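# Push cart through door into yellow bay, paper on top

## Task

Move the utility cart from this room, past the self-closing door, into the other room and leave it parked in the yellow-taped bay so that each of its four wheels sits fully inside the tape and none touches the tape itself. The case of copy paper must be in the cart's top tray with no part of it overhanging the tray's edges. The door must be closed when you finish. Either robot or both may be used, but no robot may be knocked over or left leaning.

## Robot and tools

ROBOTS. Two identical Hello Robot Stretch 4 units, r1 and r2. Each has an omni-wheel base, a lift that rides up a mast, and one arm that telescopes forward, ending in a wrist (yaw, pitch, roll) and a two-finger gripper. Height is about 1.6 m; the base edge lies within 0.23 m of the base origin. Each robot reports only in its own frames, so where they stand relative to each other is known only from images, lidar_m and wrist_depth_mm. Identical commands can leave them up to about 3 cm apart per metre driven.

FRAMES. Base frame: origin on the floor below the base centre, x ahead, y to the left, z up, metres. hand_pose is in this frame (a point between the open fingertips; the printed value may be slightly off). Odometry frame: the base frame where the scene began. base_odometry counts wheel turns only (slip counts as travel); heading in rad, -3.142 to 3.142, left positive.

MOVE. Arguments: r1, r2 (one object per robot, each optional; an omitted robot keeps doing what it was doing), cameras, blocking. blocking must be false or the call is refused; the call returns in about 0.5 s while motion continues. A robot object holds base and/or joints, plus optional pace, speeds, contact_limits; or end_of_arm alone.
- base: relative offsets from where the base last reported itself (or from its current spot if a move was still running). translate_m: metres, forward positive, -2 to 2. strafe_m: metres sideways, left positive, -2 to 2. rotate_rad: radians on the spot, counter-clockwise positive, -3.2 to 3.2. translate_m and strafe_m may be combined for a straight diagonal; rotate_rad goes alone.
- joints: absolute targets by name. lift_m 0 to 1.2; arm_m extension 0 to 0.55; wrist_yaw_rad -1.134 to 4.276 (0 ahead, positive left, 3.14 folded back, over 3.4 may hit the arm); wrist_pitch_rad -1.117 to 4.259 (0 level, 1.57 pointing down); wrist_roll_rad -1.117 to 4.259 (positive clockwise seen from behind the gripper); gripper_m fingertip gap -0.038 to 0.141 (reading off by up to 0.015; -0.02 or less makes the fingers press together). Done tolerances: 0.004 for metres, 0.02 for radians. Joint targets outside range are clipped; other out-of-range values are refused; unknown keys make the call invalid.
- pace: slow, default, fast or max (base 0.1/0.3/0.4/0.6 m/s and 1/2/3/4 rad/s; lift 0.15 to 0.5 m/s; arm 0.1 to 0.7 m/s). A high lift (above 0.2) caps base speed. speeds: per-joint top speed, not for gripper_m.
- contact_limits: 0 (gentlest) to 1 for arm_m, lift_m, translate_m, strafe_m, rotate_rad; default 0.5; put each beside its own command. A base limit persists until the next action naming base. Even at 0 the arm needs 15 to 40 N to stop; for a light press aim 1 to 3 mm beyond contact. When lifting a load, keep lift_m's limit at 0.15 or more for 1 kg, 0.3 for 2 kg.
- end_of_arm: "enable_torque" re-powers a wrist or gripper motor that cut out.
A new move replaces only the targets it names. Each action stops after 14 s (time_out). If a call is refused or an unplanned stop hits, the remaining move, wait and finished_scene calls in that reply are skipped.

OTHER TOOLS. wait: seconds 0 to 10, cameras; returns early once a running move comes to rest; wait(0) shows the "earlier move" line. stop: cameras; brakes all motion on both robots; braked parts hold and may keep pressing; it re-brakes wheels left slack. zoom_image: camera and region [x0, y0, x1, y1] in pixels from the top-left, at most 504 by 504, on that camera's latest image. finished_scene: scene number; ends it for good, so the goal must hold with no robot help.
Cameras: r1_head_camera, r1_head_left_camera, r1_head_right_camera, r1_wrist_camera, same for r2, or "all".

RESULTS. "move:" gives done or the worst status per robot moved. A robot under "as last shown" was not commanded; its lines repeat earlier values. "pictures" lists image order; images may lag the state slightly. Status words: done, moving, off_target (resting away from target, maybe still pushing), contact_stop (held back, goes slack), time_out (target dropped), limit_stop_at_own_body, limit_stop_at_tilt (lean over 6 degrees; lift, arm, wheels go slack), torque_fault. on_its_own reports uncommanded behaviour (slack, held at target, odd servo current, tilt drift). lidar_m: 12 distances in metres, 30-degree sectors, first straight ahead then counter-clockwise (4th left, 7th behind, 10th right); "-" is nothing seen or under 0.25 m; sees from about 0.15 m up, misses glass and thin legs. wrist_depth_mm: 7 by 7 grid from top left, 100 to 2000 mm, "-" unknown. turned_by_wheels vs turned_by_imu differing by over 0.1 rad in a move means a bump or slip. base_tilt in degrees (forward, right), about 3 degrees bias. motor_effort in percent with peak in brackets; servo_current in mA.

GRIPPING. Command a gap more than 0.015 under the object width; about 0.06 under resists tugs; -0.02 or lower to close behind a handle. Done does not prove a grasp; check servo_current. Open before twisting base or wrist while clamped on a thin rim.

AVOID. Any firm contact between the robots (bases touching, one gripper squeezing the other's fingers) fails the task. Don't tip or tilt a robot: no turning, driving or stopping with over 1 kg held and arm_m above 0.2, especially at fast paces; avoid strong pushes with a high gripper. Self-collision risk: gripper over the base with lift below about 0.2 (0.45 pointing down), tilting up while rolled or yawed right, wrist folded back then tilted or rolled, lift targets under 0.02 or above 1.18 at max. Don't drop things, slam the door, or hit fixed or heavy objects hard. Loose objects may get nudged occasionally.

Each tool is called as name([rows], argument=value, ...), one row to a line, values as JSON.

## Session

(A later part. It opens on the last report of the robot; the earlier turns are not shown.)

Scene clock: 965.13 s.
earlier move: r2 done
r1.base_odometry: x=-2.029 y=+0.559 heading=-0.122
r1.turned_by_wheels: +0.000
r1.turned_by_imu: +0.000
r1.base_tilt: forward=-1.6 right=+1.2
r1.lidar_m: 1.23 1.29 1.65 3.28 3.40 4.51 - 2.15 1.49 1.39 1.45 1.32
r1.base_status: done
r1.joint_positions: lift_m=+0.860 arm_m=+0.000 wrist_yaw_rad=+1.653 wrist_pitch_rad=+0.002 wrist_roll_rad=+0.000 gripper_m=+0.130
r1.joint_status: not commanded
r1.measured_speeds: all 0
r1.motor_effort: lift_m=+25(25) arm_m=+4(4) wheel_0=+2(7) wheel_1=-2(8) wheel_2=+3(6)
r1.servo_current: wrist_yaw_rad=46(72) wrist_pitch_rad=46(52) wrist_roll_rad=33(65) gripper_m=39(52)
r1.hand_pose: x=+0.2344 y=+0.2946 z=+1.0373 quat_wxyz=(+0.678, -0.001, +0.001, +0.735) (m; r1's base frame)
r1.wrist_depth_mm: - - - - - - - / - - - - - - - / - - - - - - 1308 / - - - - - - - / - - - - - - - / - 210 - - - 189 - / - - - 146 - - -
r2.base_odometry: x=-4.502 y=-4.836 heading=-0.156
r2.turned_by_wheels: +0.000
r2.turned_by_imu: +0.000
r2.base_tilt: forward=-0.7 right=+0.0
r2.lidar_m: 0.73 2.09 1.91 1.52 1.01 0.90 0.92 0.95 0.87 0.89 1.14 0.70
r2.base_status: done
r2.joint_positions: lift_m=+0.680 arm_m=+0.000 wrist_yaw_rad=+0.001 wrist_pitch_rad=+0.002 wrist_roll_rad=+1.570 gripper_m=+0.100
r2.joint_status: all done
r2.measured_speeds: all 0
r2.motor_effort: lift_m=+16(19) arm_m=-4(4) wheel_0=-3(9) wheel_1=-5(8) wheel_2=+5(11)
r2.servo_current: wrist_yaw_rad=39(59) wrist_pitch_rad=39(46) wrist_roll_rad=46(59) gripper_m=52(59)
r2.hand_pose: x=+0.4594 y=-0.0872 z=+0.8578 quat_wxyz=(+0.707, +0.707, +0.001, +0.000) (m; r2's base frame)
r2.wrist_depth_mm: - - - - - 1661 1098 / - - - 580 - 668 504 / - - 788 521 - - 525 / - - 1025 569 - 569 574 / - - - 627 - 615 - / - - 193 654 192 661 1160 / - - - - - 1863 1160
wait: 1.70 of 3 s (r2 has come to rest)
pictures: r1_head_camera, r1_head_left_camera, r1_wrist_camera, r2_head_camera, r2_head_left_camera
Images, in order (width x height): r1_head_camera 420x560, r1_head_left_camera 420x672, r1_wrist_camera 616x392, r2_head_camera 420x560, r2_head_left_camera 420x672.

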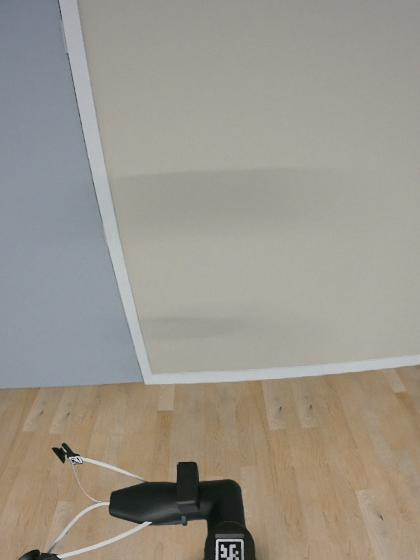

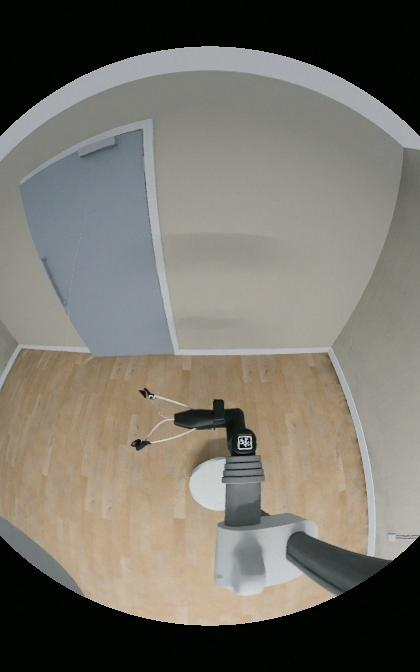

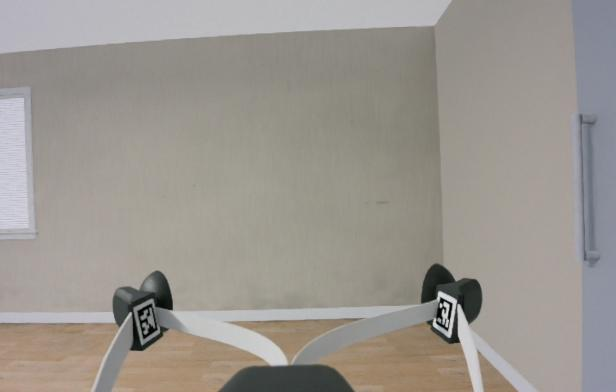

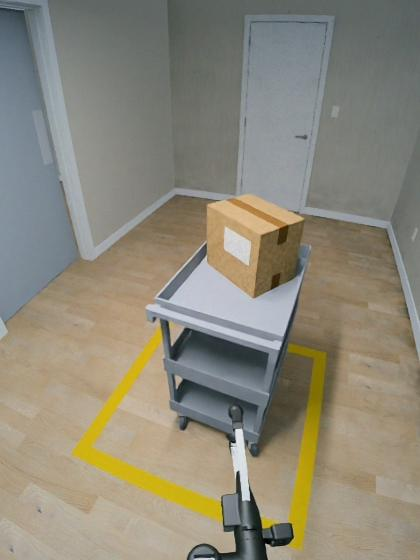

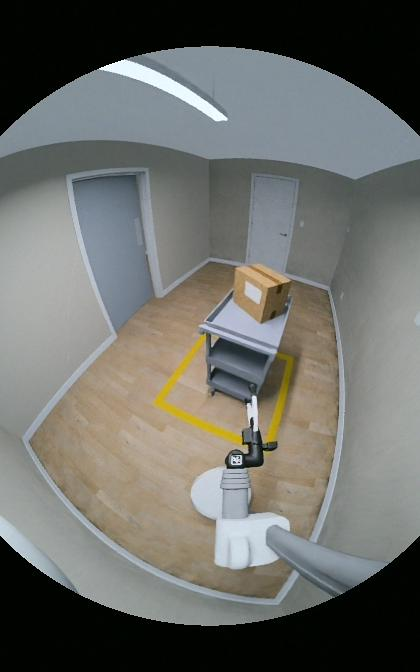

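move(blocking=false, r2={"base":{"strafe_m":0.8,"translate_m":0.25},"joints":{"wrist_yaw_rad":3.05}})

wait(seconds=2)

wait(seconds=2.5)

move(blocking=false, r2={"base":{"rotate_rad":-0.75}})

wait(seconds=2, cameras=["r2_head_camera","r2_head_left_camera"])

zoom_image(camera="r2_head_camera", region=[0, 180, 420, 560])

Scene clock: 976.17 s.
move: r2 moving
r1: as last shown
r1.base_tilt: forward=-1.6 right=+1.3
r1.lidar_m: 1.24 1.28 1.72 3.30 3.42 4.50 - 2.15 1.49 1.40 1.45 1.29
r1.motor_effort: lift_m=+25(25) arm_m=+3(4) wheel_0=+2(3) wheel_1=-2(2) wheel_2=+3(3)
r1.servo_current: wrist_yaw_rad=52(59) wrist_pitch_rad=39(46) wrist_roll_rad=33(59) gripper_m=46(46)
r1.wrist_depth_mm: - - - - - - - / - - - - - - - / - - - - - - - / - - - - - - - / - - - - - - - / - 210 - - - 189 - / - - - 146 - - -
r2.base_odometry: x=-4.488 y=-4.807 heading=-0.157
r2.turned_by_wheels: +0.000
r2.turned_by_imu: +0.000
r2.base_tilt: forward=-0.7 right=+0.1
r2.lidar_m: 0.70 2.05 1.88 1.47 0.98 0.87 0.91 1.01 0.92 0.91 1.17 0.72
r2.base_status: translate_m moving; strafe_m moving
r2.joint_positions: lift_m=+0.680 arm_m=+0.000 wrist_yaw_rad=+0.562 wrist_pitch_rad=+0.002 wrist_roll_rad=+1.570 gripper_m=+0.100
r2.joint_status: wrist_yaw_rad moving
r2.measured_speeds: translate_m=+0.037 strafe_m=+0.118 rotate_rad=+0.002 lift_m=+0.000 arm_m=+0.000 wrist_yaw_rad=+1.731 wrist_pitch_rad=+0.000 wrist_roll_rad=+0.000
r2.motor_effort: lift_m=+16(16) arm_m=-4(4) wheel_0=-8(11) wheel_1=+9(11) wheel_2=-7(8)
r2.servo_current: wrist_yaw_rad=98(150) wrist_pitch_rad=33(52) wrist_roll_rad=39(59) gripper_m=46(59)
r2.hand_pose: x=+0.4615 y=+0.0798 z=+0.8578 quat_wxyz=(+0.680, +0.679, +0.197, +0.196) (m; r2's base frame)
r2.wrist_depth_mm: - - - 496 - - 500 / - - - 580 - 597 1042 / - - - - - 1708 1182 / - - - - - 1756 1182 / - - - - - 1756 1205 / 1808 - 189 - 192 1537 1182 / - - - - - - 1182
pictures: none

Scene clock: 978.17 s.
earlier move: r2 moving
r1.base_odometry: x=-2.029 y=+0.559 heading=-0.122
r1.turned_by_wheels: +0.000
r1.turned_by_imu: +0.000
r1.base_tilt: forward=-1.6 right=+1.3
r1.lidar_m: 1.22 1.28 1.71 3.29 3.40 4.48 - 2.17 1.50 1.40 1.44 1.32
r1.base_status: not commanded
r1.joint_positions: lift_m=+0.860 arm_m=+0.000 wrist_yaw_rad=+1.653 wrist_pitch_rad=+0.002 wrist_roll_rad=+0.000 gripper_m=+0.130
r1.joint_status: not commanded
r1.measured_speeds: all 0
r1.motor_effort: lift_m=+25(25) arm_m=+4(4) wheel_0=+2(3) wheel_1=-2(2) wheel_2=+3(3)
r1.servo_current: wrist_yaw_rad=33(65) wrist_pitch_rad=46(46) wrist_roll_rad=33(65) gripper_m=33(52)
r1.hand_pose: x=+0.2344 y=+0.2946 z=+1.0373 quat_wxyz=(+0.678, -0.001, +0.001, +0.735) (m; r1's base frame)
r1.wrist_depth_mm: - - - - - - - / - - - - - - - / - - - - - - - / - - - - - - - / - - - - - - - / - 210 - - - 189 - / - - - 146 - - -
r2.base_odometry: x=-4.247 y=-4.321 heading=-0.157
r2.turned_by_wheels: +0.000
r2.turned_by_imu: +0.001
r2.base_tilt: forward=-0.7 right=+0.0
r2.lidar_m: 2.34 1.46 1.35 1.35 0.92 0.83 0.87 1.09 1.43 1.48 0.84 0.79
r2.base_status: translate_m moving; strafe_m moving
r2.joint_positions: lift_m=+0.680 arm_m=+0.000 wrist_yaw_rad=+3.047 wrist_pitch_rad=+0.002 wrist_roll_rad=+1.570 gripper_m=+0.100
r2.joint_status: all done
r2.measured_speeds: translate_m=+0.089 strafe_m=+0.286 rotate_rad=-0.003 lift_m=+0.000 arm_m=+0.000 wrist_yaw_rad=+0.000 wrist_pitch_rad=+0.000 wrist_roll_rad=+0.000
r2.motor_effort: lift_m=+16(16) arm_m=-4(4) wheel_0=-7(12) wheel_1=+7(14) wheel_2=-6(9)
r2.servo_current: wrist_yaw_rad=52(156) wrist_pitch_rad=39(52) wrist_roll_rad=26(59) gripper_m=46(59)
r2.hand_pose: x=-0.1079 y=+0.1142 z=+0.8578 quat_wxyz=(+0.034, +0.033, +0.706, +0.707) (m; r2's base frame)
r2.wrist_depth_mm: - - - - - - - / - - - - - - - / - - - - - - - / - - - - - - - / - - - - - - 1025 / - - 189 - 185 - 1078 / - - 259 - - - 1118
wait: 2.00 s; no rest
pictures: none

Scene clock: 979.93 s.
earlier move: r2 done
r1.base_odometry: x=-2.029 y=+0.559 heading=-0.122
r1.turned_by_wheels: +0.000
r1.turned_by_imu: +0.000
r1.base_tilt: forward=-1.6 right=+1.3
r1.lidar_m: 1.24 1.27 1.69 3.30 3.41 4.49 - 2.14 1.50 1.39 1.43 1.31
r1.base_status: not commanded
r1.joint_positions: lift_m=+0.860 arm_m=+0.000 wrist_yaw_rad=+1.653 wrist_pitch_rad=+0.002 wrist_roll_rad=+0.000 gripper_m=+0.130
r1.joint_status: not commanded
r1.measured_speeds: all 0
r1.motor_effort: lift_m=+25(25) arm_m=+4(4) wheel_0=+2(3) wheel_1=-2(2) wheel_2=+3(3)
r1.servo_current: wrist_yaw_rad=65(65) wrist_pitch_rad=39(46) wrist_roll_rad=46(72) gripper_m=46(52)
r1.hand_pose: x=+0.2344 y=+0.2946 z=+1.0373 quat_wxyz=(+0.678, -0.001, +0.001, +0.735) (m; r1's base frame)
r1.wrist_depth_mm: - - - - - - - / - - - - - - - / - - - - - - - / - - - - - - - / - - - - - - - / - 209 - - - 189 - / - - - 146 - - -
r2.base_odometry: x=-4.131 y=-4.085 heading=-0.157
r2.turned_by_wheels: +0.000
r2.turned_by_imu: +0.001
r2.base_tilt: forward=-0.7 right=+0.0
r2.lidar_m: 1.96 1.19 1.07 1.10 0.89 0.79 0.83 1.04 1.71 1.74 0.89 0.91
r2.base_status: done
r2.joint_positions: lift_m=+0.680 arm_m=+0.000 wrist_yaw_rad=+3.047 wrist_pitch_rad=+0.002 wrist_roll_rad=+1.570 gripper_m=+0.100
r2.joint_status: all done
r2.measured_speeds: all 0
r2.motor_effort: lift_m=+16(16) arm_m=-4(4) wheel_0=-3(12) wheel_1=+1(14) wheel_2=-4(9)
r2.servo_current: wrist_yaw_rad=52(156) wrist_pitch_rad=33(52) wrist_roll_rad=33(65) gripper_m=46(59)
r2.hand_pose: x=-0.1079 y=+0.1142 z=+0.8578 quat_wxyz=(+0.034, +0.033, +0.706, +0.707) (m; r2's base frame)
r2.wrist_depth_mm: - - - - - - - / - - - - - - - / - - - - - - - / - - - - - - - / - - - - - - - / - - 188 - 184 - 1025 / - - 264 - - - 1078
wait: 1.77 of 2.5 s (r2 has come to rest)
pictures: none

Scene clock: 980.43 s.
move: r2 moving
r1: as last shown
r1.lidar_m: 1.24 1.29 1.70 3.31 3.39 4.48 - 2.13 1.48 1.39 1.43 1.32
r1.servo_current: wrist_yaw_rad=46(65) wrist_pitch_rad=46(46) wrist_roll_rad=39(52) gripper_m=39(46)
r1.wrist_depth_mm: - - - - - - - / - - - - - - - / - - - - - - - / - - - - - - - / - - - - - - - / - 210 - - - 189 - / - - - 146 - - -
r2.base_odometry: x=-4.131 y=-4.085 heading=-0.408
r2.turned_by_wheels: -0.251
r2.turned_by_imu: -0.244
r2.base_tilt: forward=-0.7 right=+0.1
r2.lidar_m: 2.72 1.36 1.09 1.09 1.03 0.84 0.81 0.91 1.39 1.70 1.00 0.88
r2.base_status: rotate_rad moving
r2.joint_positions: lift_m=+0.680 arm_m=+0.000 wrist_yaw_rad=+3.047 wrist_pitch_rad=+0.002 wrist_roll_rad=+1.570 gripper_m=+0.100
r2.joint_status: not commanded
r2.measured_speeds: translate_m=+0.000 strafe_m=-0.001 rotate_rad=-0.975 lift_m=+0.000 arm_m=+0.000 wrist_yaw_rad=+0.000 wrist_pitch_rad=+0.000 wrist_roll_rad=+0.000
r2.motor_effort: lift_m=+16(16) arm_m=-4(4) wheel_0=+6(9) wheel_1=+10(10) wheel_2=+9(11)
r2.servo_current: wrist_yaw_rad=39(59) wrist_pitch_rad=39(46) wrist_roll_rad=52(52) gripper_m=52(59)
r2.hand_pose: x=-0.1079 y=+0.1142 z=+0.8578 quat_wxyz=(+0.034, +0.033, +0.706, +0.707) (m; r2's base frame)
r2.wrist_depth_mm: - - - - - - - / - - - - - - - / - - - - - - - / - - - - - - - / - - - - - - - / - - 188 - 185 - - / - - 263 - - - -
pictures: none

Scene clock: 981.47 s.
earlier move: r2 done
r1.base_odometry: x=-2.029 y=+0.559 heading=-0.122
r1.turned_by_wheels: +0.000
r1.turned_by_imu: +0.000
r1.base_tilt: forward=-1.6 right=+1.3
r1.lidar_m: 1.24 1.30 1.71 3.31 3.42 4.52 - 2.18 1.48 1.39 1.44 1.32
r1.base_status: not commanded
r1.joint_positions: lift_m=+0.860 arm_m=+0.000 wrist_yaw_rad=+1.653 wrist_pitch_rad=+0.002 wrist_roll_rad=+0.000 gripper_m=+0.130
r1.joint_status: not commanded
r1.measured_speeds: all 0
r1.motor_effort: lift_m=+25(25) arm_m=+4(4) wheel_0=+2(3) wheel_1=-2(2) wheel_2=+3(3)
r1.servo_current: wrist_yaw_rad=59(65) wrist_pitch_rad=39(52) wrist_roll_rad=52(65) gripper_m=46(46)
r1.hand_pose: x=+0.2344 y=+0.2946 z=+1.0373 quat_wxyz=(+0.678, -0.001, +0.001, +0.735) (m; r1's base frame)
r1.wrist_depth_mm: - - - - - - - / - - - - - - - / - - - - - - - / - - - - - - - / - - - - - - - / - 209 - - - 189 - / - - - 146 - - -
r2.base_odometry: x=-4.131 y=-4.085 heading=-0.906
r2.turned_by_wheels: -0.498
r2.turned_by_imu: -0.485
r2.base_tilt: forward=-0.6 right=+0.1
r2.lidar_m: 0.89 2.54 1.32 1.05 1.09 1.02 0.81 0.81 0.93 1.49 1.71 1.01
r2.base_status: done
r2.joint_positions: lift_m=+0.680 arm_m=+0.000 wrist_yaw_rad=+3.047 wrist_pitch_rad=+0.002 wrist_roll_rad=+1.570 gripper_m=+0.100
r2.joint_status: not commanded
r2.measured_speeds: all 0
r2.motor_effort: lift_m=+16(16) arm_m=-4(4) wheel_0=+2(10) wheel_1=+4(11) wheel_2=+5(11)
r2.servo_current: wrist_yaw_rad=59(59) wrist_pitch_rad=39(46) wrist_roll_rad=46(59) gripper_m=52(59)
r2.hand_pose: x=-0.1079 y=+0.1142 z=+0.8578 quat_wxyz=(+0.034, +0.033, +0.706, +0.707) (m; r2's base frame)
r2.wrist_depth_mm: - - - - - - 1118 / - - - - - - 1205 / - - - - - - 1118 / - - - - - - 1078 / - - - - - - 1025 / - - 189 - 185 - - / - - 264 - - - -
wait: 1.03 of 2 s (r2 has come to rest)
pictures: r2_head_camera, r2_head_left_camera
Images, in order (width x height): r2_head_camera 420x560, r2_head_left_camera 420x672.

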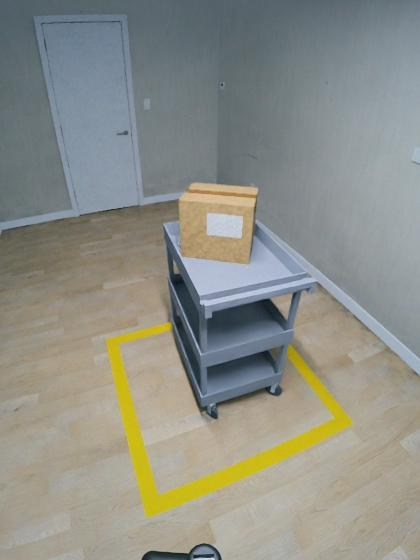

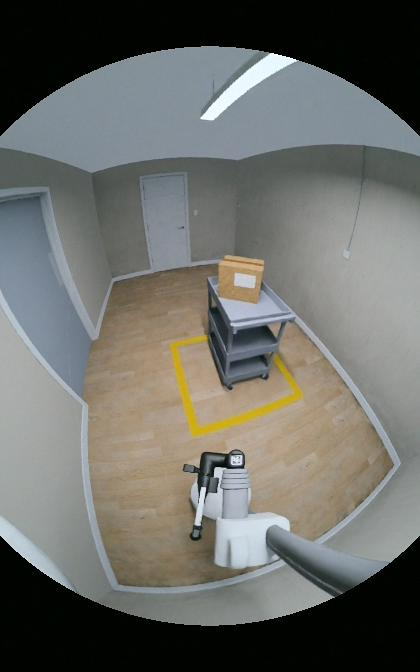

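Scaled by 1.200 from the camera's 420x560 image, which has a finer 1200x1600 frame.

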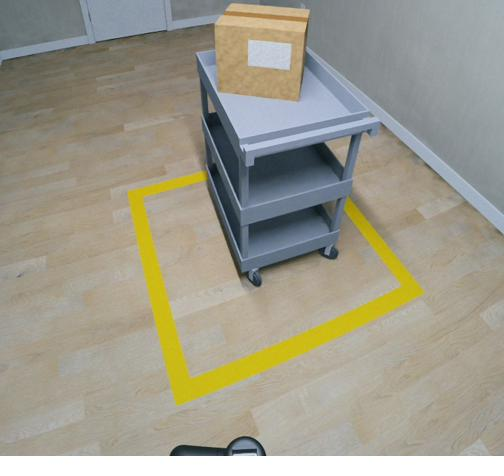

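move(blocking=false, r2={"base":{"rotate_rad":0.75}})

wait(seconds=1.8)

move(blocking=false, r2={"base":{"strafe_m":-0.8,"translate_m":-0.25},"joints":{"lift_m":0.684}})

wait(seconds=2)

wait(seconds=3)

move(blocking=false, r2={"joints":{"wrist_yaw_rad":0}})

wait(seconds=2.5, cameras=["r2_head_camera","r2_wrist_camera"])

Scene clock: 990.70 s.
move: r2 moving
r1: as last shown
r1.base_tilt: forward=-1.6 right=+1.2
r1.lidar_m: 1.25 1.29 1.70 3.32 3.39 4.50 - 2.15 1.49 1.40 1.44 1.31
r1.motor_effort: lift_m=+25(25) arm_m=+4(4) wheel_0=+3(3) wheel_1=-2(2) wheel_2=+3(3)
r1.servo_current: wrist_yaw_rad=65(65) wrist_pitch_rad=39(46) wrist_roll_rad=46(59) gripper_m=46(46)
r1.wrist_depth_mm: - - - - - - - / - - - - - - - / - - - - - - - / - - - - - - - / - - - - - - - / - 211 - - - 189 - / - - - 147 - - -
r2.base_odometry: x=-4.131 y=-4.085 heading=-0.655
r2.turned_by_wheels: +0.251
r2.turned_by_imu: +0.244
r2.base_tilt: forward=-0.7 right=+0.0
r2.lidar_m: 0.95 1.88 1.15 1.07 1.11 0.88 0.81 0.83 1.07 1.72 1.74 0.89
r2.base_status: rotate_rad moving
r2.joint_positions: lift_m=+0.680 arm_m=+0.000 wrist_yaw_rad=+3.047 wrist_pitch_rad=+0.002 wrist_roll_rad=+1.570 gripper_m=+0.100
r2.joint_status: not commanded
r2.measured_speeds: translate_m=+0.001 strafe_m=-0.001 rotate_rad=+0.975 lift_m=+0.000 arm_m=+0.000 wrist_yaw_rad=+0.000 wrist_pitch_rad=+0.000 wrist_roll_rad=+0.000
r2.motor_effort: lift_m=+16(16) arm_m=-3(4) wheel_0=-9(9) wheel_1=-8(10) wheel_2=-10(11)
r2.servo_current: wrist_yaw_rad=33(52) wrist_pitch_rad=39(46) wrist_roll_rad=59(59) gripper_m=52(52)
r2.hand_pose: x=-0.1079 y=+0.1142 z=+0.8578 quat_wxyz=(+0.034, +0.033, +0.706, +0.707) (m; r2's base frame)
r2.wrist_depth_mm: - - - - - - 1078 / - - - - - - 1042 / - - - - - - 991 / - - - - - - - / - - - - - - - / - - 189 - 185 - - / - - 263 - - - -
pictures: none

Scene clock: 991.73 s.
earlier move: r2 done
r1.base_odometry: x=-2.029 y=+0.559 heading=-0.122
r1.turned_by_wheels: +0.000
r1.turned_by_imu: +0.000
r1.base_tilt: forward=-1.6 right=+1.2
r1.lidar_m: 1.24 1.30 1.70 3.30 3.41 4.51 - 2.14 1.49 1.41 1.46 1.32
r1.base_status: not commanded
r1.joint_positions: lift_m=+0.860 arm_m=+0.000 wrist_yaw_rad=+1.653 wrist_pitch_rad=+0.002 wrist_roll_rad=+0.000 gripper_m=+0.130
r1.joint_status: not commanded
r1.measured_speeds: all 0
r1.motor_effort: lift_m=+25(25) arm_m=+4(4) wheel_0=+2(3) wheel_1=-2(2) wheel_2=+3(3)
r1.servo_current: wrist_yaw_rad=59(65) wrist_pitch_rad=39(46) wrist_roll_rad=65(65) gripper_m=46(52)
r1.hand_pose: x=+0.2344 y=+0.2946 z=+1.0373 quat_wxyz=(+0.678, -0.001, +0.001, +0.735) (m; r1's base frame)
r1.wrist_depth_mm: - - - - - - - / - - - - - - - / - - - - - - - / - - - - - - - / - - - - - - - / - 210 - - - 189 - / - - - 146 - - -
r2.base_odometry: x=-4.131 y=-4.085 heading=-0.156
r2.turned_by_wheels: +0.499
r2.turned_by_imu: +0.486
r2.base_tilt: forward=-0.7 right=+0.1
r2.lidar_m: 1.97 1.19 1.07 1.08 0.90 0.79 0.84 1.04 1.73 1.74 0.90 0.92
r2.base_status: done
r2.joint_positions: lift_m=+0.680 arm_m=+0.000 wrist_yaw_rad=+3.047 wrist_pitch_rad=+0.002 wrist_roll_rad=+1.570 gripper_m=+0.100
r2.joint_status: not commanded
r2.measured_speeds: all 0
r2.motor_effort: lift_m=+16(16) arm_m=-4(4) wheel_0=-4(10) wheel_1=-2(10) wheel_2=-3(11)
r2.servo_current: wrist_yaw_rad=46(52) wrist_pitch_rad=46(46) wrist_roll_rad=52(59) gripper_m=52(59)
r2.hand_pose: x=-0.1079 y=+0.1142 z=+0.8578 quat_wxyz=(+0.034, +0.033, +0.706, +0.707) (m; r2's base frame)
r2.wrist_depth_mm: - - - - - - - / - - - - - - - / - - - - - - - / - - - - - - - / - - - - - - - / - - 188 - 185 - 1042 / - - 263 - - - 1098
wait: 1.03 of 1.8 s (r2 has come to rest)
pictures: none

Scene clock: 992.23 s.
move: r2 moving
r1: as last shown
r1.base_tilt: forward=-1.6 right=+1.3
r1.lidar_m: 1.23 1.29 1.69 3.31 3.39 4.51 - 2.16 1.50 1.40 1.46 1.31
r1.servo_current: wrist_yaw_rad=59(65) wrist_pitch_rad=46(46) wrist_roll_rad=39(65) gripper_m=39(46)
r2.base_odometry: x=-4.145 y=-4.114 heading=-0.156
r2.turned_by_wheels: +0.000
r2.turned_by_imu: +0.000
r2.base_tilt: forward=-0.7 right=+0.1
r2.lidar_m: 1.97 1.23 1.12 1.12 0.91 0.81 0.83 1.07 1.67 1.70 0.88 0.89
r2.base_status: translate_m moving; strafe_m moving
r2.joint_positions: lift_m=+0.684 arm_m=+0.000 wrist_yaw_rad=+3.047 wrist_pitch_rad=+0.002 wrist_roll_rad=+1.570 gripper_m=+0.100
r2.joint_status: lift_m moving
r2.measured_speeds: translate_m=-0.038 strafe_m=-0.118 rotate_rad=+0.003 lift_m=+0.000 arm_m=+0.000 wrist_yaw_rad=+0.000 wrist_pitch_rad=+0.000 wrist_roll_rad=+0.000
r2.motor_effort: lift_m=+20(23) arm_m=-4(4) wheel_0=+8(10) wheel_1=-12(12) wheel_2=+8(8)
r2.servo_current: wrist_yaw_rad=46(59) wrist_pitch_rad=39(46) wrist_roll_rad=39(59) gripper_m=59(59)
r2.hand_pose: x=-0.1079 y=+0.1142 z=+0.8614 quat_wxyz=(+0.034, +0.033, +0.706, +0.707) (m; r2's base frame)
r2.wrist_depth_mm: - - - - - - - / - - - - - - - / - - - - - - - / - - - - - - - / - - - - - - - / - - 188 - 184 - 1025 / - - 263 - - - 1118
pictures: none

Scene clock: 994.23 s.
earlier move: r2 moving
r1.base_odometry: x=-2.029 y=+0.559 heading=-0.122
r1.turned_by_wheels: +0.000
r1.turned_by_imu: +0.000
r1.base_tilt: forward=-1.6 right=+1.3
r1.lidar_m: 1.24 1.28 1.69 3.30 3.40 4.50 - 2.15 1.48 1.40 1.44 1.32
r1.base_status: not commanded
r1.joint_positions: lift_m=+0.860 arm_m=+0.000 wrist_yaw_rad=+1.653 wrist_pitch_rad=+0.002 wrist_roll_rad=+0.000 gripper_m=+0.130
r1.joint_status: not commanded
r1.measured_speeds: all 0
r1.motor_effort: lift_m=+24(25) arm_m=+4(4) wheel_0=+2(3) wheel_1=-2(2) wheel_2=+3(3)
r1.servo_current: wrist_yaw_rad=52(72) wrist_pitch_rad=39(52) wrist_roll_rad=52(65) gripper_m=39(52)
r1.hand_pose: x=+0.2344 y=+0.2946 z=+1.0373 quat_wxyz=(+0.678, -0.001, +0.001, +0.735) (m; r1's base frame)
r1.wrist_depth_mm: - - - - - - - / - - - - - - - / - - - - - - - / - - - - - - - / - - - - - - - / - 210 - - - 188 - / - - - 147 - - -
r2.base_odometry: x=-4.385 y=-4.600 heading=-0.156
r2.turned_by_wheels: +0.000
r2.turned_by_imu: +0.000
r2.base_tilt: forward=-0.7 right=+0.0
r2.lidar_m: 0.77 1.80 1.65 1.46 0.95 0.88 0.88 1.13 1.13 1.15 1.49 0.74
r2.base_status: translate_m moving; strafe_m moving
r2.joint_positions: lift_m=+0.684 arm_m=+0.000 wrist_yaw_rad=+3.047 wrist_pitch_rad=+0.002 wrist_roll_rad=+1.570 gripper_m=+0.100
r2.joint_status: all done
r2.measured_speeds: translate_m=-0.090 strafe_m=-0.286 rotate_rad=-0.001 lift_m=+0.000 arm_m=+0.000 wrist_yaw_rad=+0.000 wrist_pitch_rad=+0.000 wrist_roll_rad=+0.000
r2.motor_effort: lift_m=+21(23) arm_m=-4(4) wheel_0=+7(13) wheel_1=-6(13) wheel_2=+7(9)
r2.servo_current: wrist_yaw_rad=39(65) wrist_pitch_rad=39(46) wrist_roll_rad=46(59) gripper_m=52(59)
r2.hand_pose: x=-0.1079 y=+0.1142 z=+0.8614 quat_wxyz=(+0.034, +0.033, +0.706, +0.707) (m; r2's base frame)
r2.wrist_depth_mm: - - - - - - - / - - - - - - - / - - - - - - - / - - - - - - 991 / - - - - - - 1025 / - - 189 - 185 - 1098 / - - 263 - - - 1138
wait: 2.00 s; no rest
pictures: none

Scene clock: 996.00 s.
earlier move: r2 done
r1.base_odometry: x=-2.029 y=+0.559 heading=-0.122
r1.turned_by_wheels: +0.000
r1.turned_by_imu: +0.000
r1.base_tilt: forward=-1.6 right=+1.2
r1.lidar_m: 1.23 1.27 1.69 3.29 3.40 4.50 - 2.13 1.51 1.41 1.45 1.34
r1.base_status: not commanded
r1.joint_positions: lift_m=+0.860 arm_m=+0.000 wrist_yaw_rad=+1.653 wrist_pitch_rad=+0.002 wrist_roll_rad=+0.000 gripper_m=+0.130
r1.joint_status: not commanded
r1.measured_speeds: all 0
r1.motor_effort: lift_m=+24(25) arm_m=+4(4) wheel_0=+2(3) wheel_1=-2(2) wheel_2=+3(3)
r1.servo_current: wrist_yaw_rad=52(72) wrist_pitch_rad=46(52) wrist_roll_rad=52(72) gripper_m=46(52)
r1.hand_pose: x=+0.2344 y=+0.2946 z=+1.0373 quat_wxyz=(+0.678, -0.001, +0.001, +0.735) (m; r1's base frame)
r1.wrist_depth_mm: - - - - - - - / - - - - - - - / - - - - - - - / - - - - - - - / - - - - - - - / - 210 - - - 189 - / - - - 146 - - -
r2.base_odometry: x=-4.502 y=-4.836 heading=-0.156
r2.turned_by_wheels: +0.000
r2.turned_by_imu: +0.000
r2.base_tilt: forward=-0.7 right=+0.1
r2.lidar_m: 0.72 2.10 1.91 1.49 0.95 0.88 0.92 0.97 0.87 0.90 1.15 0.71
r2.base_status: done
r2.joint_positions: lift_m=+0.684 arm_m=+0.000 wrist_yaw_rad=+3.047 wrist_pitch_rad=+0.002 wrist_roll_rad=+1.570 gripper_m=+0.100
r2.joint_status: all done
r2.measured_speeds: all 0
r2.motor_effort: lift_m=+21(23) arm_m=-4(4) wheel_0=+3(13) wheel_1=-2(13) wheel_2=+5(9)
r2.servo_current: wrist_yaw_rad=52(65) wrist_pitch_rad=33(52) wrist_roll_rad=46(59) gripper_m=52(59)
r2.hand_pose: x=-0.1079 y=+0.1142 z=+0.8614 quat_wxyz=(+0.034, +0.033, +0.706, +0.707) (m; r2's base frame)
r2.wrist_depth_mm: - - - - - - - / - - - - - - - / - - - - - - - / - - - - - - 1025 / - - - - - - 1078 / - - 188 - 185 - 1118 / - - 256 - - - 1182
wait: 1.77 of 3 s (r2 has come to rest)
pictures: none

Scene clock: 996.50 s.
move: r2 moving
r1: as last shown
r1.base_tilt: forward=-1.6 right=+1.3
r1.lidar_m: 1.24 1.26 1.70 3.32 3.40 4.47 - 2.13 1.49 1.40 1.45 1.32
r1.motor_effort: lift_m=+25(25) arm_m=+4(4) wheel_0=+2(2) wheel_1=-2(2) wheel_2=+3(3)
r1.servo_current: wrist_yaw_rad=52(59) wrist_pitch_rad=33(46) wrist_roll_rad=52(65) gripper_m=39(46)
r1.wrist_depth_mm: - - - - - - - / - - - - - - - / - - - - - - - / - - - - - - - / - - - - - - - / - 211 - - - 189 - / - - - 146 - - -
r2.base_odometry: x=-4.502 y=-4.836 heading=-0.156
r2.turned_by_wheels: +0.000
r2.turned_by_imu: +0.000
r2.base_tilt: forward=-0.6 right=+0.1
r2.lidar_m: 0.70 2.08 1.91 1.52 0.99 0.89 0.92 0.95 0.88 0.90 1.15 0.68
r2.base_status: not commanded
r2.joint_positions: lift_m=+0.684 arm_m=+0.000 wrist_yaw_rad=+2.486 wrist_pitch_rad=+0.002 wrist_roll_rad=+1.570 gripper_m=+0.100
r2.joint_status: wrist_yaw_rad moving
r2.measured_speeds: translate_m=+0.000 strafe_m=+0.000 rotate_rad=+0.000 lift_m=+0.000 arm_m=+0.000 wrist_yaw_rad=-1.741 wrist_pitch_rad=+0.000 wrist_roll_rad=+0.000
r2.motor_effort: lift_m=+21(21) arm_m=-4(4) wheel_0=+3(3) wheel_1=-2(3) wheel_2=+5(5)
r2.servo_current: wrist_yaw_rad=111(117) wrist_pitch_rad=39(46) wrist_roll_rad=33(52) gripper_m=46(52)
r2.hand_pose: x=-0.0045 y=+0.2450 z=+0.8614 quat_wxyz=(+0.228, +0.227, +0.669, +0.670) (m; r2's base frame)
r2.wrist_depth_mm: - - - - - - 1098 / - - - - - - 1078 / - - - - - - 1060 / - - - - - - 1042 / - - - - - - 1008 / - - 189 - 185 - 991 / - - - - - - -
pictures: none

Scene clock: 998.33 s.
earlier move: r2 done
r1.base_odometry: x=-2.029 y=+0.559 heading=-0.122
r1.turned_by_wheels: +0.000
r1.turned_by_imu: +0.000
r1.base_tilt: forward=-1.6 right=+1.2
r1.lidar_m: 1.24 1.28 1.72 3.30 3.42 4.50 - 2.13 1.49 1.39 1.44 1.33
r1.base_status: not commanded
r1.joint_positions: lift_m=+0.860 arm_m=+0.000 wrist_yaw_rad=+1.653 wrist_pitch_rad=+0.002 wrist_roll_rad=+0.000 gripper_m=+0.130
r1.joint_status: not commanded
r1.measured_speeds: all 0
r1.motor_effort: lift_m=+25(25) arm_m=+4(4) wheel_0=+2(3) wheel_1=-2(2) wheel_2=+3(3)
r1.servo_current: wrist_yaw_rad=39(59) wrist_pitch_rad=39(46) wrist_roll_rad=46(65) gripper_m=39(46)
r1.hand_pose: x=+0.2344 y=+0.2946 z=+1.0373 quat_wxyz=(+0.678, -0.001, +0.001, +0.735) (m; r1's base frame)
r1.wrist_depth_mm: - - - - - - - / - - - - - - - / - - - - - - - / - - - - - - - / - - - - - - - / - 211 - - - 189 - / - - - 147 - - -
r2.base_odometry: x=-4.502 y=-4.836 heading=-0.156
r2.turned_by_wheels: +0.000
r2.turned_by_imu: +0.000
r2.base_tilt: forward=-0.7 right=+0.0
r2.lidar_m: 0.73 2.07 1.91 1.53 0.98 0.90 0.91 0.98 0.87 0.86 1.16 0.71
r2.base_status: not commanded
r2.joint_positions: lift_m=+0.684 arm_m=+0.000 wrist_yaw_rad=+0.003 wrist_pitch_rad=+0.002 wrist_roll_rad=+1.570 gripper_m=+0.100
r2.joint_status: all done
r2.measured_speeds: all 0
r2.motor_effort: lift_m=+21(21) arm_m=-4(4) wheel_0=+3(4) wheel_1=-2(3) wheel_2=+5(5)
r2.servo_current: wrist_yaw_rad=39(143) wrist_pitch_rad=39(46) wrist_roll_rad=46(59) gripper_m=52(59)
r2.hand_pose: x=+0.4596 y=-0.0866 z=+0.8614 quat_wxyz=(+0.707, +0.707, +0.002, +0.000) (m; r2's base frame)
r2.wrist_depth_mm: - - - - - 1661 1098 / - - - 654 - 778 500 / - - 798 521 1138 - 530 / - - 991 585 - 569 569 / - - - 634 - 615 1205 / - - 193 661 194 661 1182 / - - - - - 1863 1182
wait: 1.83 of 2.5 s (r2 has come to rest)
pictures: r2_head_camera, r2_wrist_camera
Images, in order (width x height): r2_head_camera 420x560, r2_wrist_camera 616x392.

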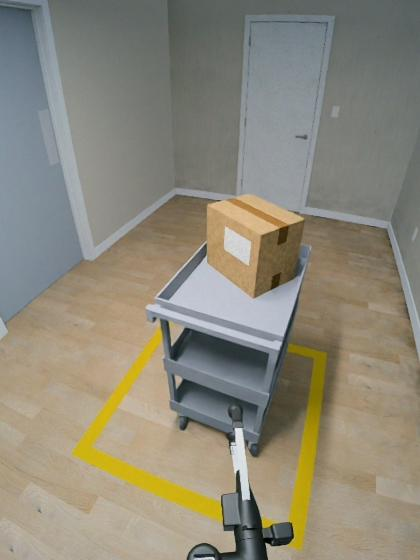

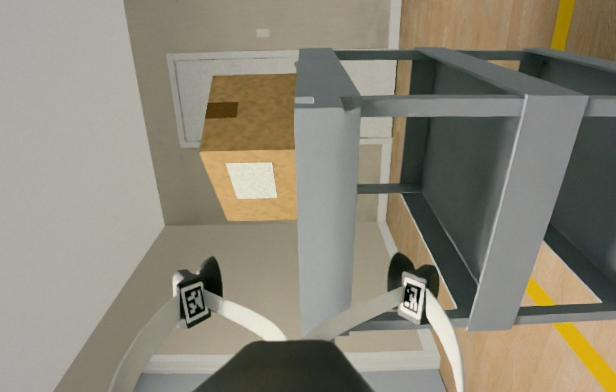

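move(blocking=false, r2={"base":{"translate_m":0.345},"pace":"slow"})

wait(seconds=5, cameras=["r2_wrist_camera"])

move(blocking=false, r2={"joints":{"gripper_m":-0.03}})

wait(seconds=2.5)

move(blocking=false, r2={"base":{"translate_m":-0.14},"pace":"slow"})

wait(seconds=2.8, cameras=["r2_head_camera","r2_wrist_camera"])

zoom_image(camera="r2_head_camera", region=[20, 200, 420, 560])

Scene clock: 1005.40 s.
move: r2 moving
r1: as last shown
r1.base_tilt: forward=-1.6 right=+1.3
r1.lidar_m: 1.23 1.28 1.69 3.31 3.40 4.52 - 2.17 1.49 1.40 1.43 1.31
r1.servo_current: wrist_yaw_rad=59(65) wrist_pitch_rad=46(52) wrist_roll_rad=39(59) gripper_m=39(46)
r1.wrist_depth_mm: - - - - - - - / - - - - - - - / - - - - - - - / - - - - - - - / - - - - - - - / - 211 - - - 188 - / - - - 146 - - -
r2.base_odometry: x=-4.490 y=-4.838 heading=-0.156
r2.turned_by_wheels: +0.000
r2.turned_by_imu: +0.000
r2.base_tilt: forward=-0.7 right=+0.1
r2.lidar_m: 0.71 2.09 1.90 1.49 1.01 0.90 0.92 0.98 0.88 0.91 1.13 0.71
r2.base_status: translate_m moving
r2.joint_positions: lift_m=+0.684 arm_m=+0.000 wrist_yaw_rad=+0.003 wrist_pitch_rad=+0.002 wrist_roll_rad=+1.570 gripper_m=+0.100
r2.joint_status: not commanded
r2.measured_speeds: translate_m=+0.048 strafe_m=+0.000 rotate_rad=-0.001 lift_m=+0.000 arm_m=+0.000 wrist_yaw_rad=+0.000 wrist_pitch_rad=+0.000 wrist_roll_rad=+0.000
r2.motor_effort: lift_m=+21(21) arm_m=-4(4) wheel_0=+4(9) wheel_1=+6(7) wheel_2=-10(11)
r2.servo_current: wrist_yaw_rad=59(59) wrist_pitch_rad=39(52) wrist_roll_rad=39(52) gripper_m=46(59)
r2.hand_pose: x=+0.4596 y=-0.0866 z=+0.8614 quat_wxyz=(+0.707, +0.707, +0.002, +0.000) (m; r2's base frame)
r2.wrist_depth_mm: - - - - - 1661 1118 / - - - 627 - 759 492 / - - 788 512 1138 - 517 / - - 976 574 - 559 559 / - - - 621 - 603 621 / - - 193 634 186 654 1205 / - - - - - 1921 1182
pictures: none

Scene clock: 1009.63 s.
earlier move: r2 done
r1.base_odometry: x=-2.029 y=+0.559 heading=-0.122
r1.turned_by_wheels: +0.000
r1.turned_by_imu: +0.000
r1.base_tilt: forward=-1.6 right=+1.2
r1.lidar_m: 1.25 1.28 1.72 3.30 3.42 4.50 - 2.12 1.48 1.39 1.45 1.31
r1.base_status: not commanded
r1.joint_positions: lift_m=+0.860 arm_m=+0.000 wrist_yaw_rad=+1.653 wrist_pitch_rad=+0.002 wrist_roll_rad=+0.000 gripper_m=+0.130
r1.joint_status: not commanded
r1.measured_speeds: all 0
r1.motor_effort: lift_m=+25(25) arm_m=+4(4) wheel_0=+2(3) wheel_1=-2(2) wheel_2=+3(3)
r1.servo_current: wrist_yaw_rad=39(78) wrist_pitch_rad=33(52) wrist_roll_rad=33(78) gripper_m=52(59)
r1.hand_pose: x=+0.2344 y=+0.2946 z=+1.0373 quat_wxyz=(+0.678, -0.001, +0.001, +0.735) (m; r1's base frame)
r1.wrist_depth_mm: - - - - - - - / - - - - - - - / - - - - - - - / - - - - - - - / - - - - - - - / - 210 - - - 189 - / - - - 146 - - -
r2.base_odometry: x=-4.161 y=-4.890 heading=-0.156
r2.turned_by_wheels: +0.000
r2.turned_by_imu: +0.001
r2.base_tilt: forward=-0.7 right=+0.1
r2.lidar_m: 0.45 0.55 1.78 1.81 1.34 1.21 1.25 1.12 1.01 1.05 1.30 0.38
r2.base_status: done
r2.joint_positions: lift_m=+0.684 arm_m=+0.000 wrist_yaw_rad=+0.003 wrist_pitch_rad=+0.002 wrist_roll_rad=+1.570 gripper_m=+0.100
r2.joint_status: not commanded
r2.measured_speeds: all 0
r2.motor_effort: lift_m=+21(21) arm_m=-4(4) wheel_0=+6(11) wheel_1=+5(8) wheel_2=-6(11)
r2.servo_current: wrist_yaw_rad=52(65) wrist_pitch_rad=33(52) wrist_roll_rad=46(59) gripper_m=39(59)
r2.hand_pose: x=+0.4596 y=-0.0866 z=+0.8614 quat_wxyz=(+0.707, +0.707, +0.002, +0.000) (m; r2's base frame)
r2.wrist_depth_mm: - - 517 124 179 - - / - 473 455 129 189 - - / - 480 449 140 206 - - / - - 559 152 220 - - / - - - 167 235 - - / - - 192 180 193 1618 525 / - - - - - 1708 477
wait: 4.23 of 5 s (r2 has come to rest)
pictures: r2_wrist_camera
Images, in order (width x height): r2_wrist_camera 616x392.

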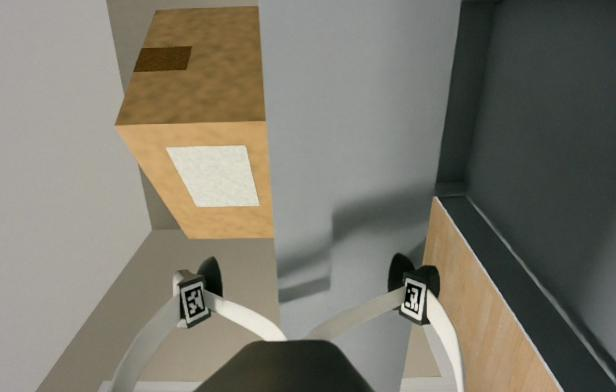

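Scene clock: 1010.13 s.
move: r2 moving
r1: as last shown
r1.base_tilt: forward=-1.6 right=+1.3
r1.lidar_m: 1.23 1.29 1.72 3.31 3.42 4.49 - 2.15 1.49 1.39 1.45 1.32
r1.servo_current: wrist_yaw_rad=46(59) wrist_pitch_rad=39(52) wrist_roll_rad=33(52) gripper_m=39(46)
r2.base_odometry: x=-4.161 y=-4.890 heading=-0.156
r2.turned_by_wheels: +0.000
r2.turned_by_imu: +0.000
r2.base_tilt: forward=-0.7 right=+0.1
r2.lidar_m: 0.44 0.57 1.79 1.80 1.35 1.20 1.23 1.11 1.01 1.03 1.32 0.39
r2.base_status: not commanded
r2.joint_positions: lift_m=+0.684 arm_m=+0.000 wrist_yaw_rad=+0.003 wrist_pitch_rad=+0.002 wrist_roll_rad=+1.570 gripper_m=+0.083
r2.joint_status: gripper_m moving
r2.measured_speeds: all 0
r2.motor_effort: lift_m=+21(21) arm_m=-4(4) wheel_0=+6(6) wheel_1=+5(5) wheel_2=-6(6)
r2.servo_current: wrist_yaw_rad=46(52) wrist_pitch_rad=52(52) wrist_roll_rad=52(52) gripper_m=124(124)
r2.hand_pose: x=+0.4596 y=-0.0866 z=+0.8614 quat_wxyz=(+0.707, +0.707, +0.002, +0.000) (m; r2's base frame)
r2.wrist_depth_mm: - - 508 124 180 - - / - 480 452 129 190 - - / - 462 449 141 207 - - / - - 564 154 220 - - / - - - 170 236 - - / - - 196 180 190 1576 530 / - - - - - 1863 477
pictures: none

Scene clock: 1011.63 s.
earlier move: r2 done
r1.base_odometry: x=-2.029 y=+0.559 heading=-0.122
r1.turned_by_wheels: +0.000
r1.turned_by_imu: +0.000
r1.base_tilt: forward=-1.6 right=+1.3
r1.lidar_m: 1.23 1.26 1.71 3.31 3.39 4.51 - 2.13 1.50 1.39 1.45 1.30
r1.base_status: not commanded
r1.joint_positions: lift_m=+0.860 arm_m=+0.000 wrist_yaw_rad=+1.653 wrist_pitch_rad=+0.002 wrist_roll_rad=+0.000 gripper_m=+0.130
r1.joint_status: not commanded
r1.measured_speeds: all 0
r1.motor_effort: lift_m=+25(25) arm_m=+4(4) wheel_0=+2(3) wheel_1=-2(2) wheel_2=+3(3)
r1.servo_current: wrist_yaw_rad=52(65) wrist_pitch_rad=39(52) wrist_roll_rad=59(65) gripper_m=46(46)
r1.hand_pose: x=+0.2344 y=+0.2946 z=+1.0373 quat_wxyz=(+0.678, -0.001, +0.001, +0.735) (m; r1's base frame)
r1.wrist_depth_mm: - - - - - - - / - - - - - - - / - - - - - - - / - - - - - - - / - - - - - - - / - 210 - - - 188 - / - - - 146 - - -
r2.base_odometry: x=-4.161 y=-4.890 heading=-0.156
r2.turned_by_wheels: +0.000
r2.turned_by_imu: +0.000
r2.base_tilt: forward=-0.7 right=+0.0
r2.lidar_m: 0.43 0.51 1.78 1.83 1.33 1.22 1.24 1.10 1.02 1.03 1.33 0.39
r2.base_status: not commanded
r2.joint_positions: lift_m=+0.684 arm_m=+0.000 wrist_yaw_rad=+0.002 wrist_pitch_rad=+0.002 wrist_roll_rad=+1.570 gripper_m=-0.029
r2.joint_status: all done
r2.measured_speeds: all 0
r2.motor_effort: lift_m=+21(21) arm_m=-4(4) wheel_0=+3(6) wheel_1=+4(5) wheel_2=-3(7)
r2.servo_current: wrist_yaw_rad=39(59) wrist_pitch_rad=46(52) wrist_roll_rad=52(59) gripper_m=117(280)
r2.hand_pose: x=+0.4595 y=-0.0869 z=+0.8614 quat_wxyz=(+0.707, +0.707, +0.001, +0.000) (m; r2's base frame)
r2.wrist_depth_mm: - - 517 115 170 - - / - 480 449 124 182 - - / - 445 427 131 194 - - / - - 525 141 207 - - / - - - 154 224 - - / - - 183 168 178 1618 - / - - - - - 1756 473
wait: 1.50 of 2.5 s (r2 has come to rest)
pictures: none

Scene clock: 1012.13 s.
move: r2 moving
r1: as last shown
r1.base_tilt: forward=-1.6 right=+1.2
r1.lidar_m: 1.24 1.27 1.71 3.31 3.38 4.49 - 2.18 1.49 1.40 1.46 1.29
r1.servo_current: wrist_yaw_rad=46(59) wrist_pitch_rad=39(46) wrist_roll_rad=52(65) gripper_m=39(46)
r2.base_odometry: x=-4.173 y=-4.888 heading=-0.156
r2.turned_by_wheels: -0.001
r2.turned_by_imu: -0.001
r2.base_tilt: forward=-0.6 right=+0.1
r2.lidar_m: 0.43 0.52 1.78 1.79 1.31 1.19 1.23 1.09 1.01 1.03 1.33 0.39
r2.base_status: translate_m moving
r2.joint_positions: lift_m=+0.684 arm_m=+0.000 wrist_yaw_rad=+0.002 wrist_pitch_rad=+0.002 wrist_roll_rad=+1.570 gripper_m=-0.029
r2.joint_status: not commanded
r2.measured_speeds: translate_m=-0.048 strafe_m=+0.000 rotate_rad=+0.000 lift_m=+0.000 arm_m=+0.000 wrist_yaw_rad=+0.000 wrist_pitch_rad=+0.000 wrist_roll_rad=+0.000
r2.motor_effort: lift_m=+21(21) arm_m=-3(4) wheel_0=-6(8) wheel_1=-7(8) wheel_2=+10(11)
r2.servo_current: wrist_yaw_rad=39(59) wrist_pitch_rad=39(46) wrist_roll_rad=46(59) gripper_m=111(117)
r2.hand_pose: x=+0.4594 y=-0.0870 z=+0.8614 quat_wxyz=(+0.707, +0.707, +0.001, +0.000) (m; r2's base frame)
r2.wrist_depth_mm: - - 525 118 173 - - / - 488 459 125 183 - - / - 439 427 134 195 - - / - - 525 143 208 - - / - - - 156 225 - - / - - 184 169 178 1618 - / - - - - - 1576 480
pictures: none

Scene clock: 1014.33 s.
earlier move: r2 done
r1.base_odometry: x=-2.029 y=+0.559 heading=-0.122
r1.turned_by_wheels: +0.000
r1.turned_by_imu: +0.000
r1.base_tilt: forward=-1.6 right=+1.3
r1.lidar_m: 1.24 1.28 1.72 3.31 3.41 4.51 - 2.16 1.48 1.40 1.45 1.32
r1.base_status: not commanded
r1.joint_positions: lift_m=+0.860 arm_m=+0.000 wrist_yaw_rad=+1.653 wrist_pitch_rad=+0.002 wrist_roll_rad=+0.000 gripper_m=+0.130
r1.joint_status: not commanded
r1.measured_speeds: all 0
r1.motor_effort: lift_m=+25(25) arm_m=+4(4) wheel_0=+2(3) wheel_1=-2(2) wheel_2=+3(3)
r1.servo_current: wrist_yaw_rad=52(78) wrist_pitch_rad=46(52) wrist_roll_rad=39(65) gripper_m=52(52)
r1.hand_pose: x=+0.2344 y=+0.2946 z=+1.0373 quat_wxyz=(+0.678, -0.001, +0.001, +0.735) (m; r1's base frame)
r1.wrist_depth_mm: - - - - - - - / - - - - - - - / - - - - - - - / - - - - - - - / - - - - - - - / - 210 - - - 189 - / - - - 146 - - -
r2.base_odometry: x=-4.299 y=-4.868 heading=-0.156
r2.turned_by_wheels: +0.000
r2.turned_by_imu: +0.001
r2.base_tilt: forward=-0.7 right=+0.1
r2.lidar_m: 0.41 0.51 1.84 1.82 1.18 1.07 1.11 1.06 0.95 0.99 1.23 0.42
r2.base_status: done
r2.joint_positions: lift_m=+0.684 arm_m=+0.000 wrist_yaw_rad=+0.001 wrist_pitch_rad=+0.002 wrist_roll_rad=+1.570 gripper_m=-0.029
r2.joint_status: not commanded
r2.measured_speeds: all 0
r2.motor_effort: lift_m=+21(21) arm_m=-4(4) wheel_0=-4(12) wheel_1=-6(8) wheel_2=+8(12)
r2.servo_current: wrist_yaw_rad=33(59) wrist_pitch_rad=39(46) wrist_roll_rad=46(65) gripper_m=104(117)
r2.hand_pose: x=+0.4594 y=-0.0872 z=+0.8614 quat_wxyz=(+0.707, +0.707, +0.001, +0.000) (m; r2's base frame)
r2.wrist_depth_mm: - - - 133 189 732 - / - - 530 139 198 - - / - 477 449 145 207 - - / - - 484 154 218 - - / - - 585 164 227 - - / - - 183 169 179 - - / - - - - - 1756 492
wait: 2.20 of 2.8 s (r2 has come to rest)
pictures: r2_head_camera, r2_wrist_camera
Images, in order (width x height): r2_head_camera 420x560, r2_wrist_camera 616x392.

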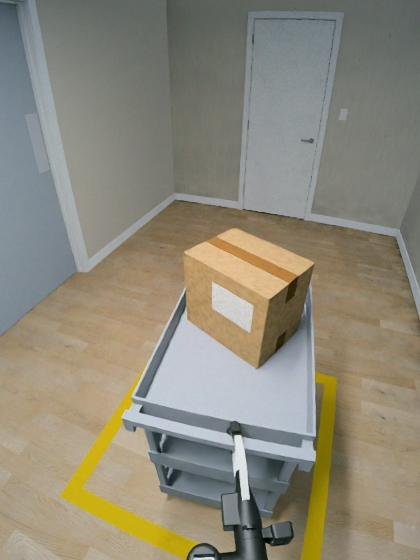

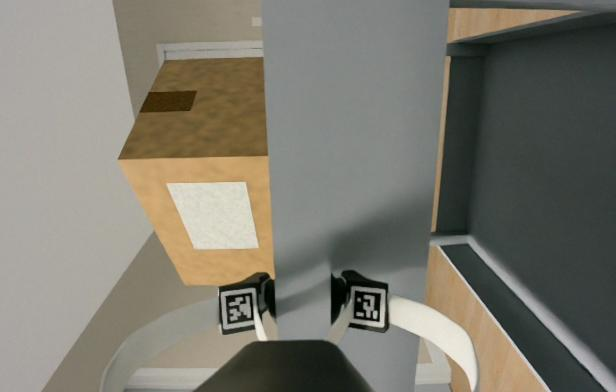

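Scaled by 1.260 from the camera's 420x560 image, which has a finer 1200x1600 frame.

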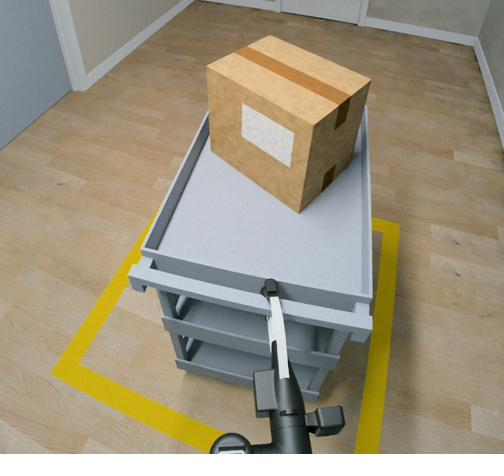

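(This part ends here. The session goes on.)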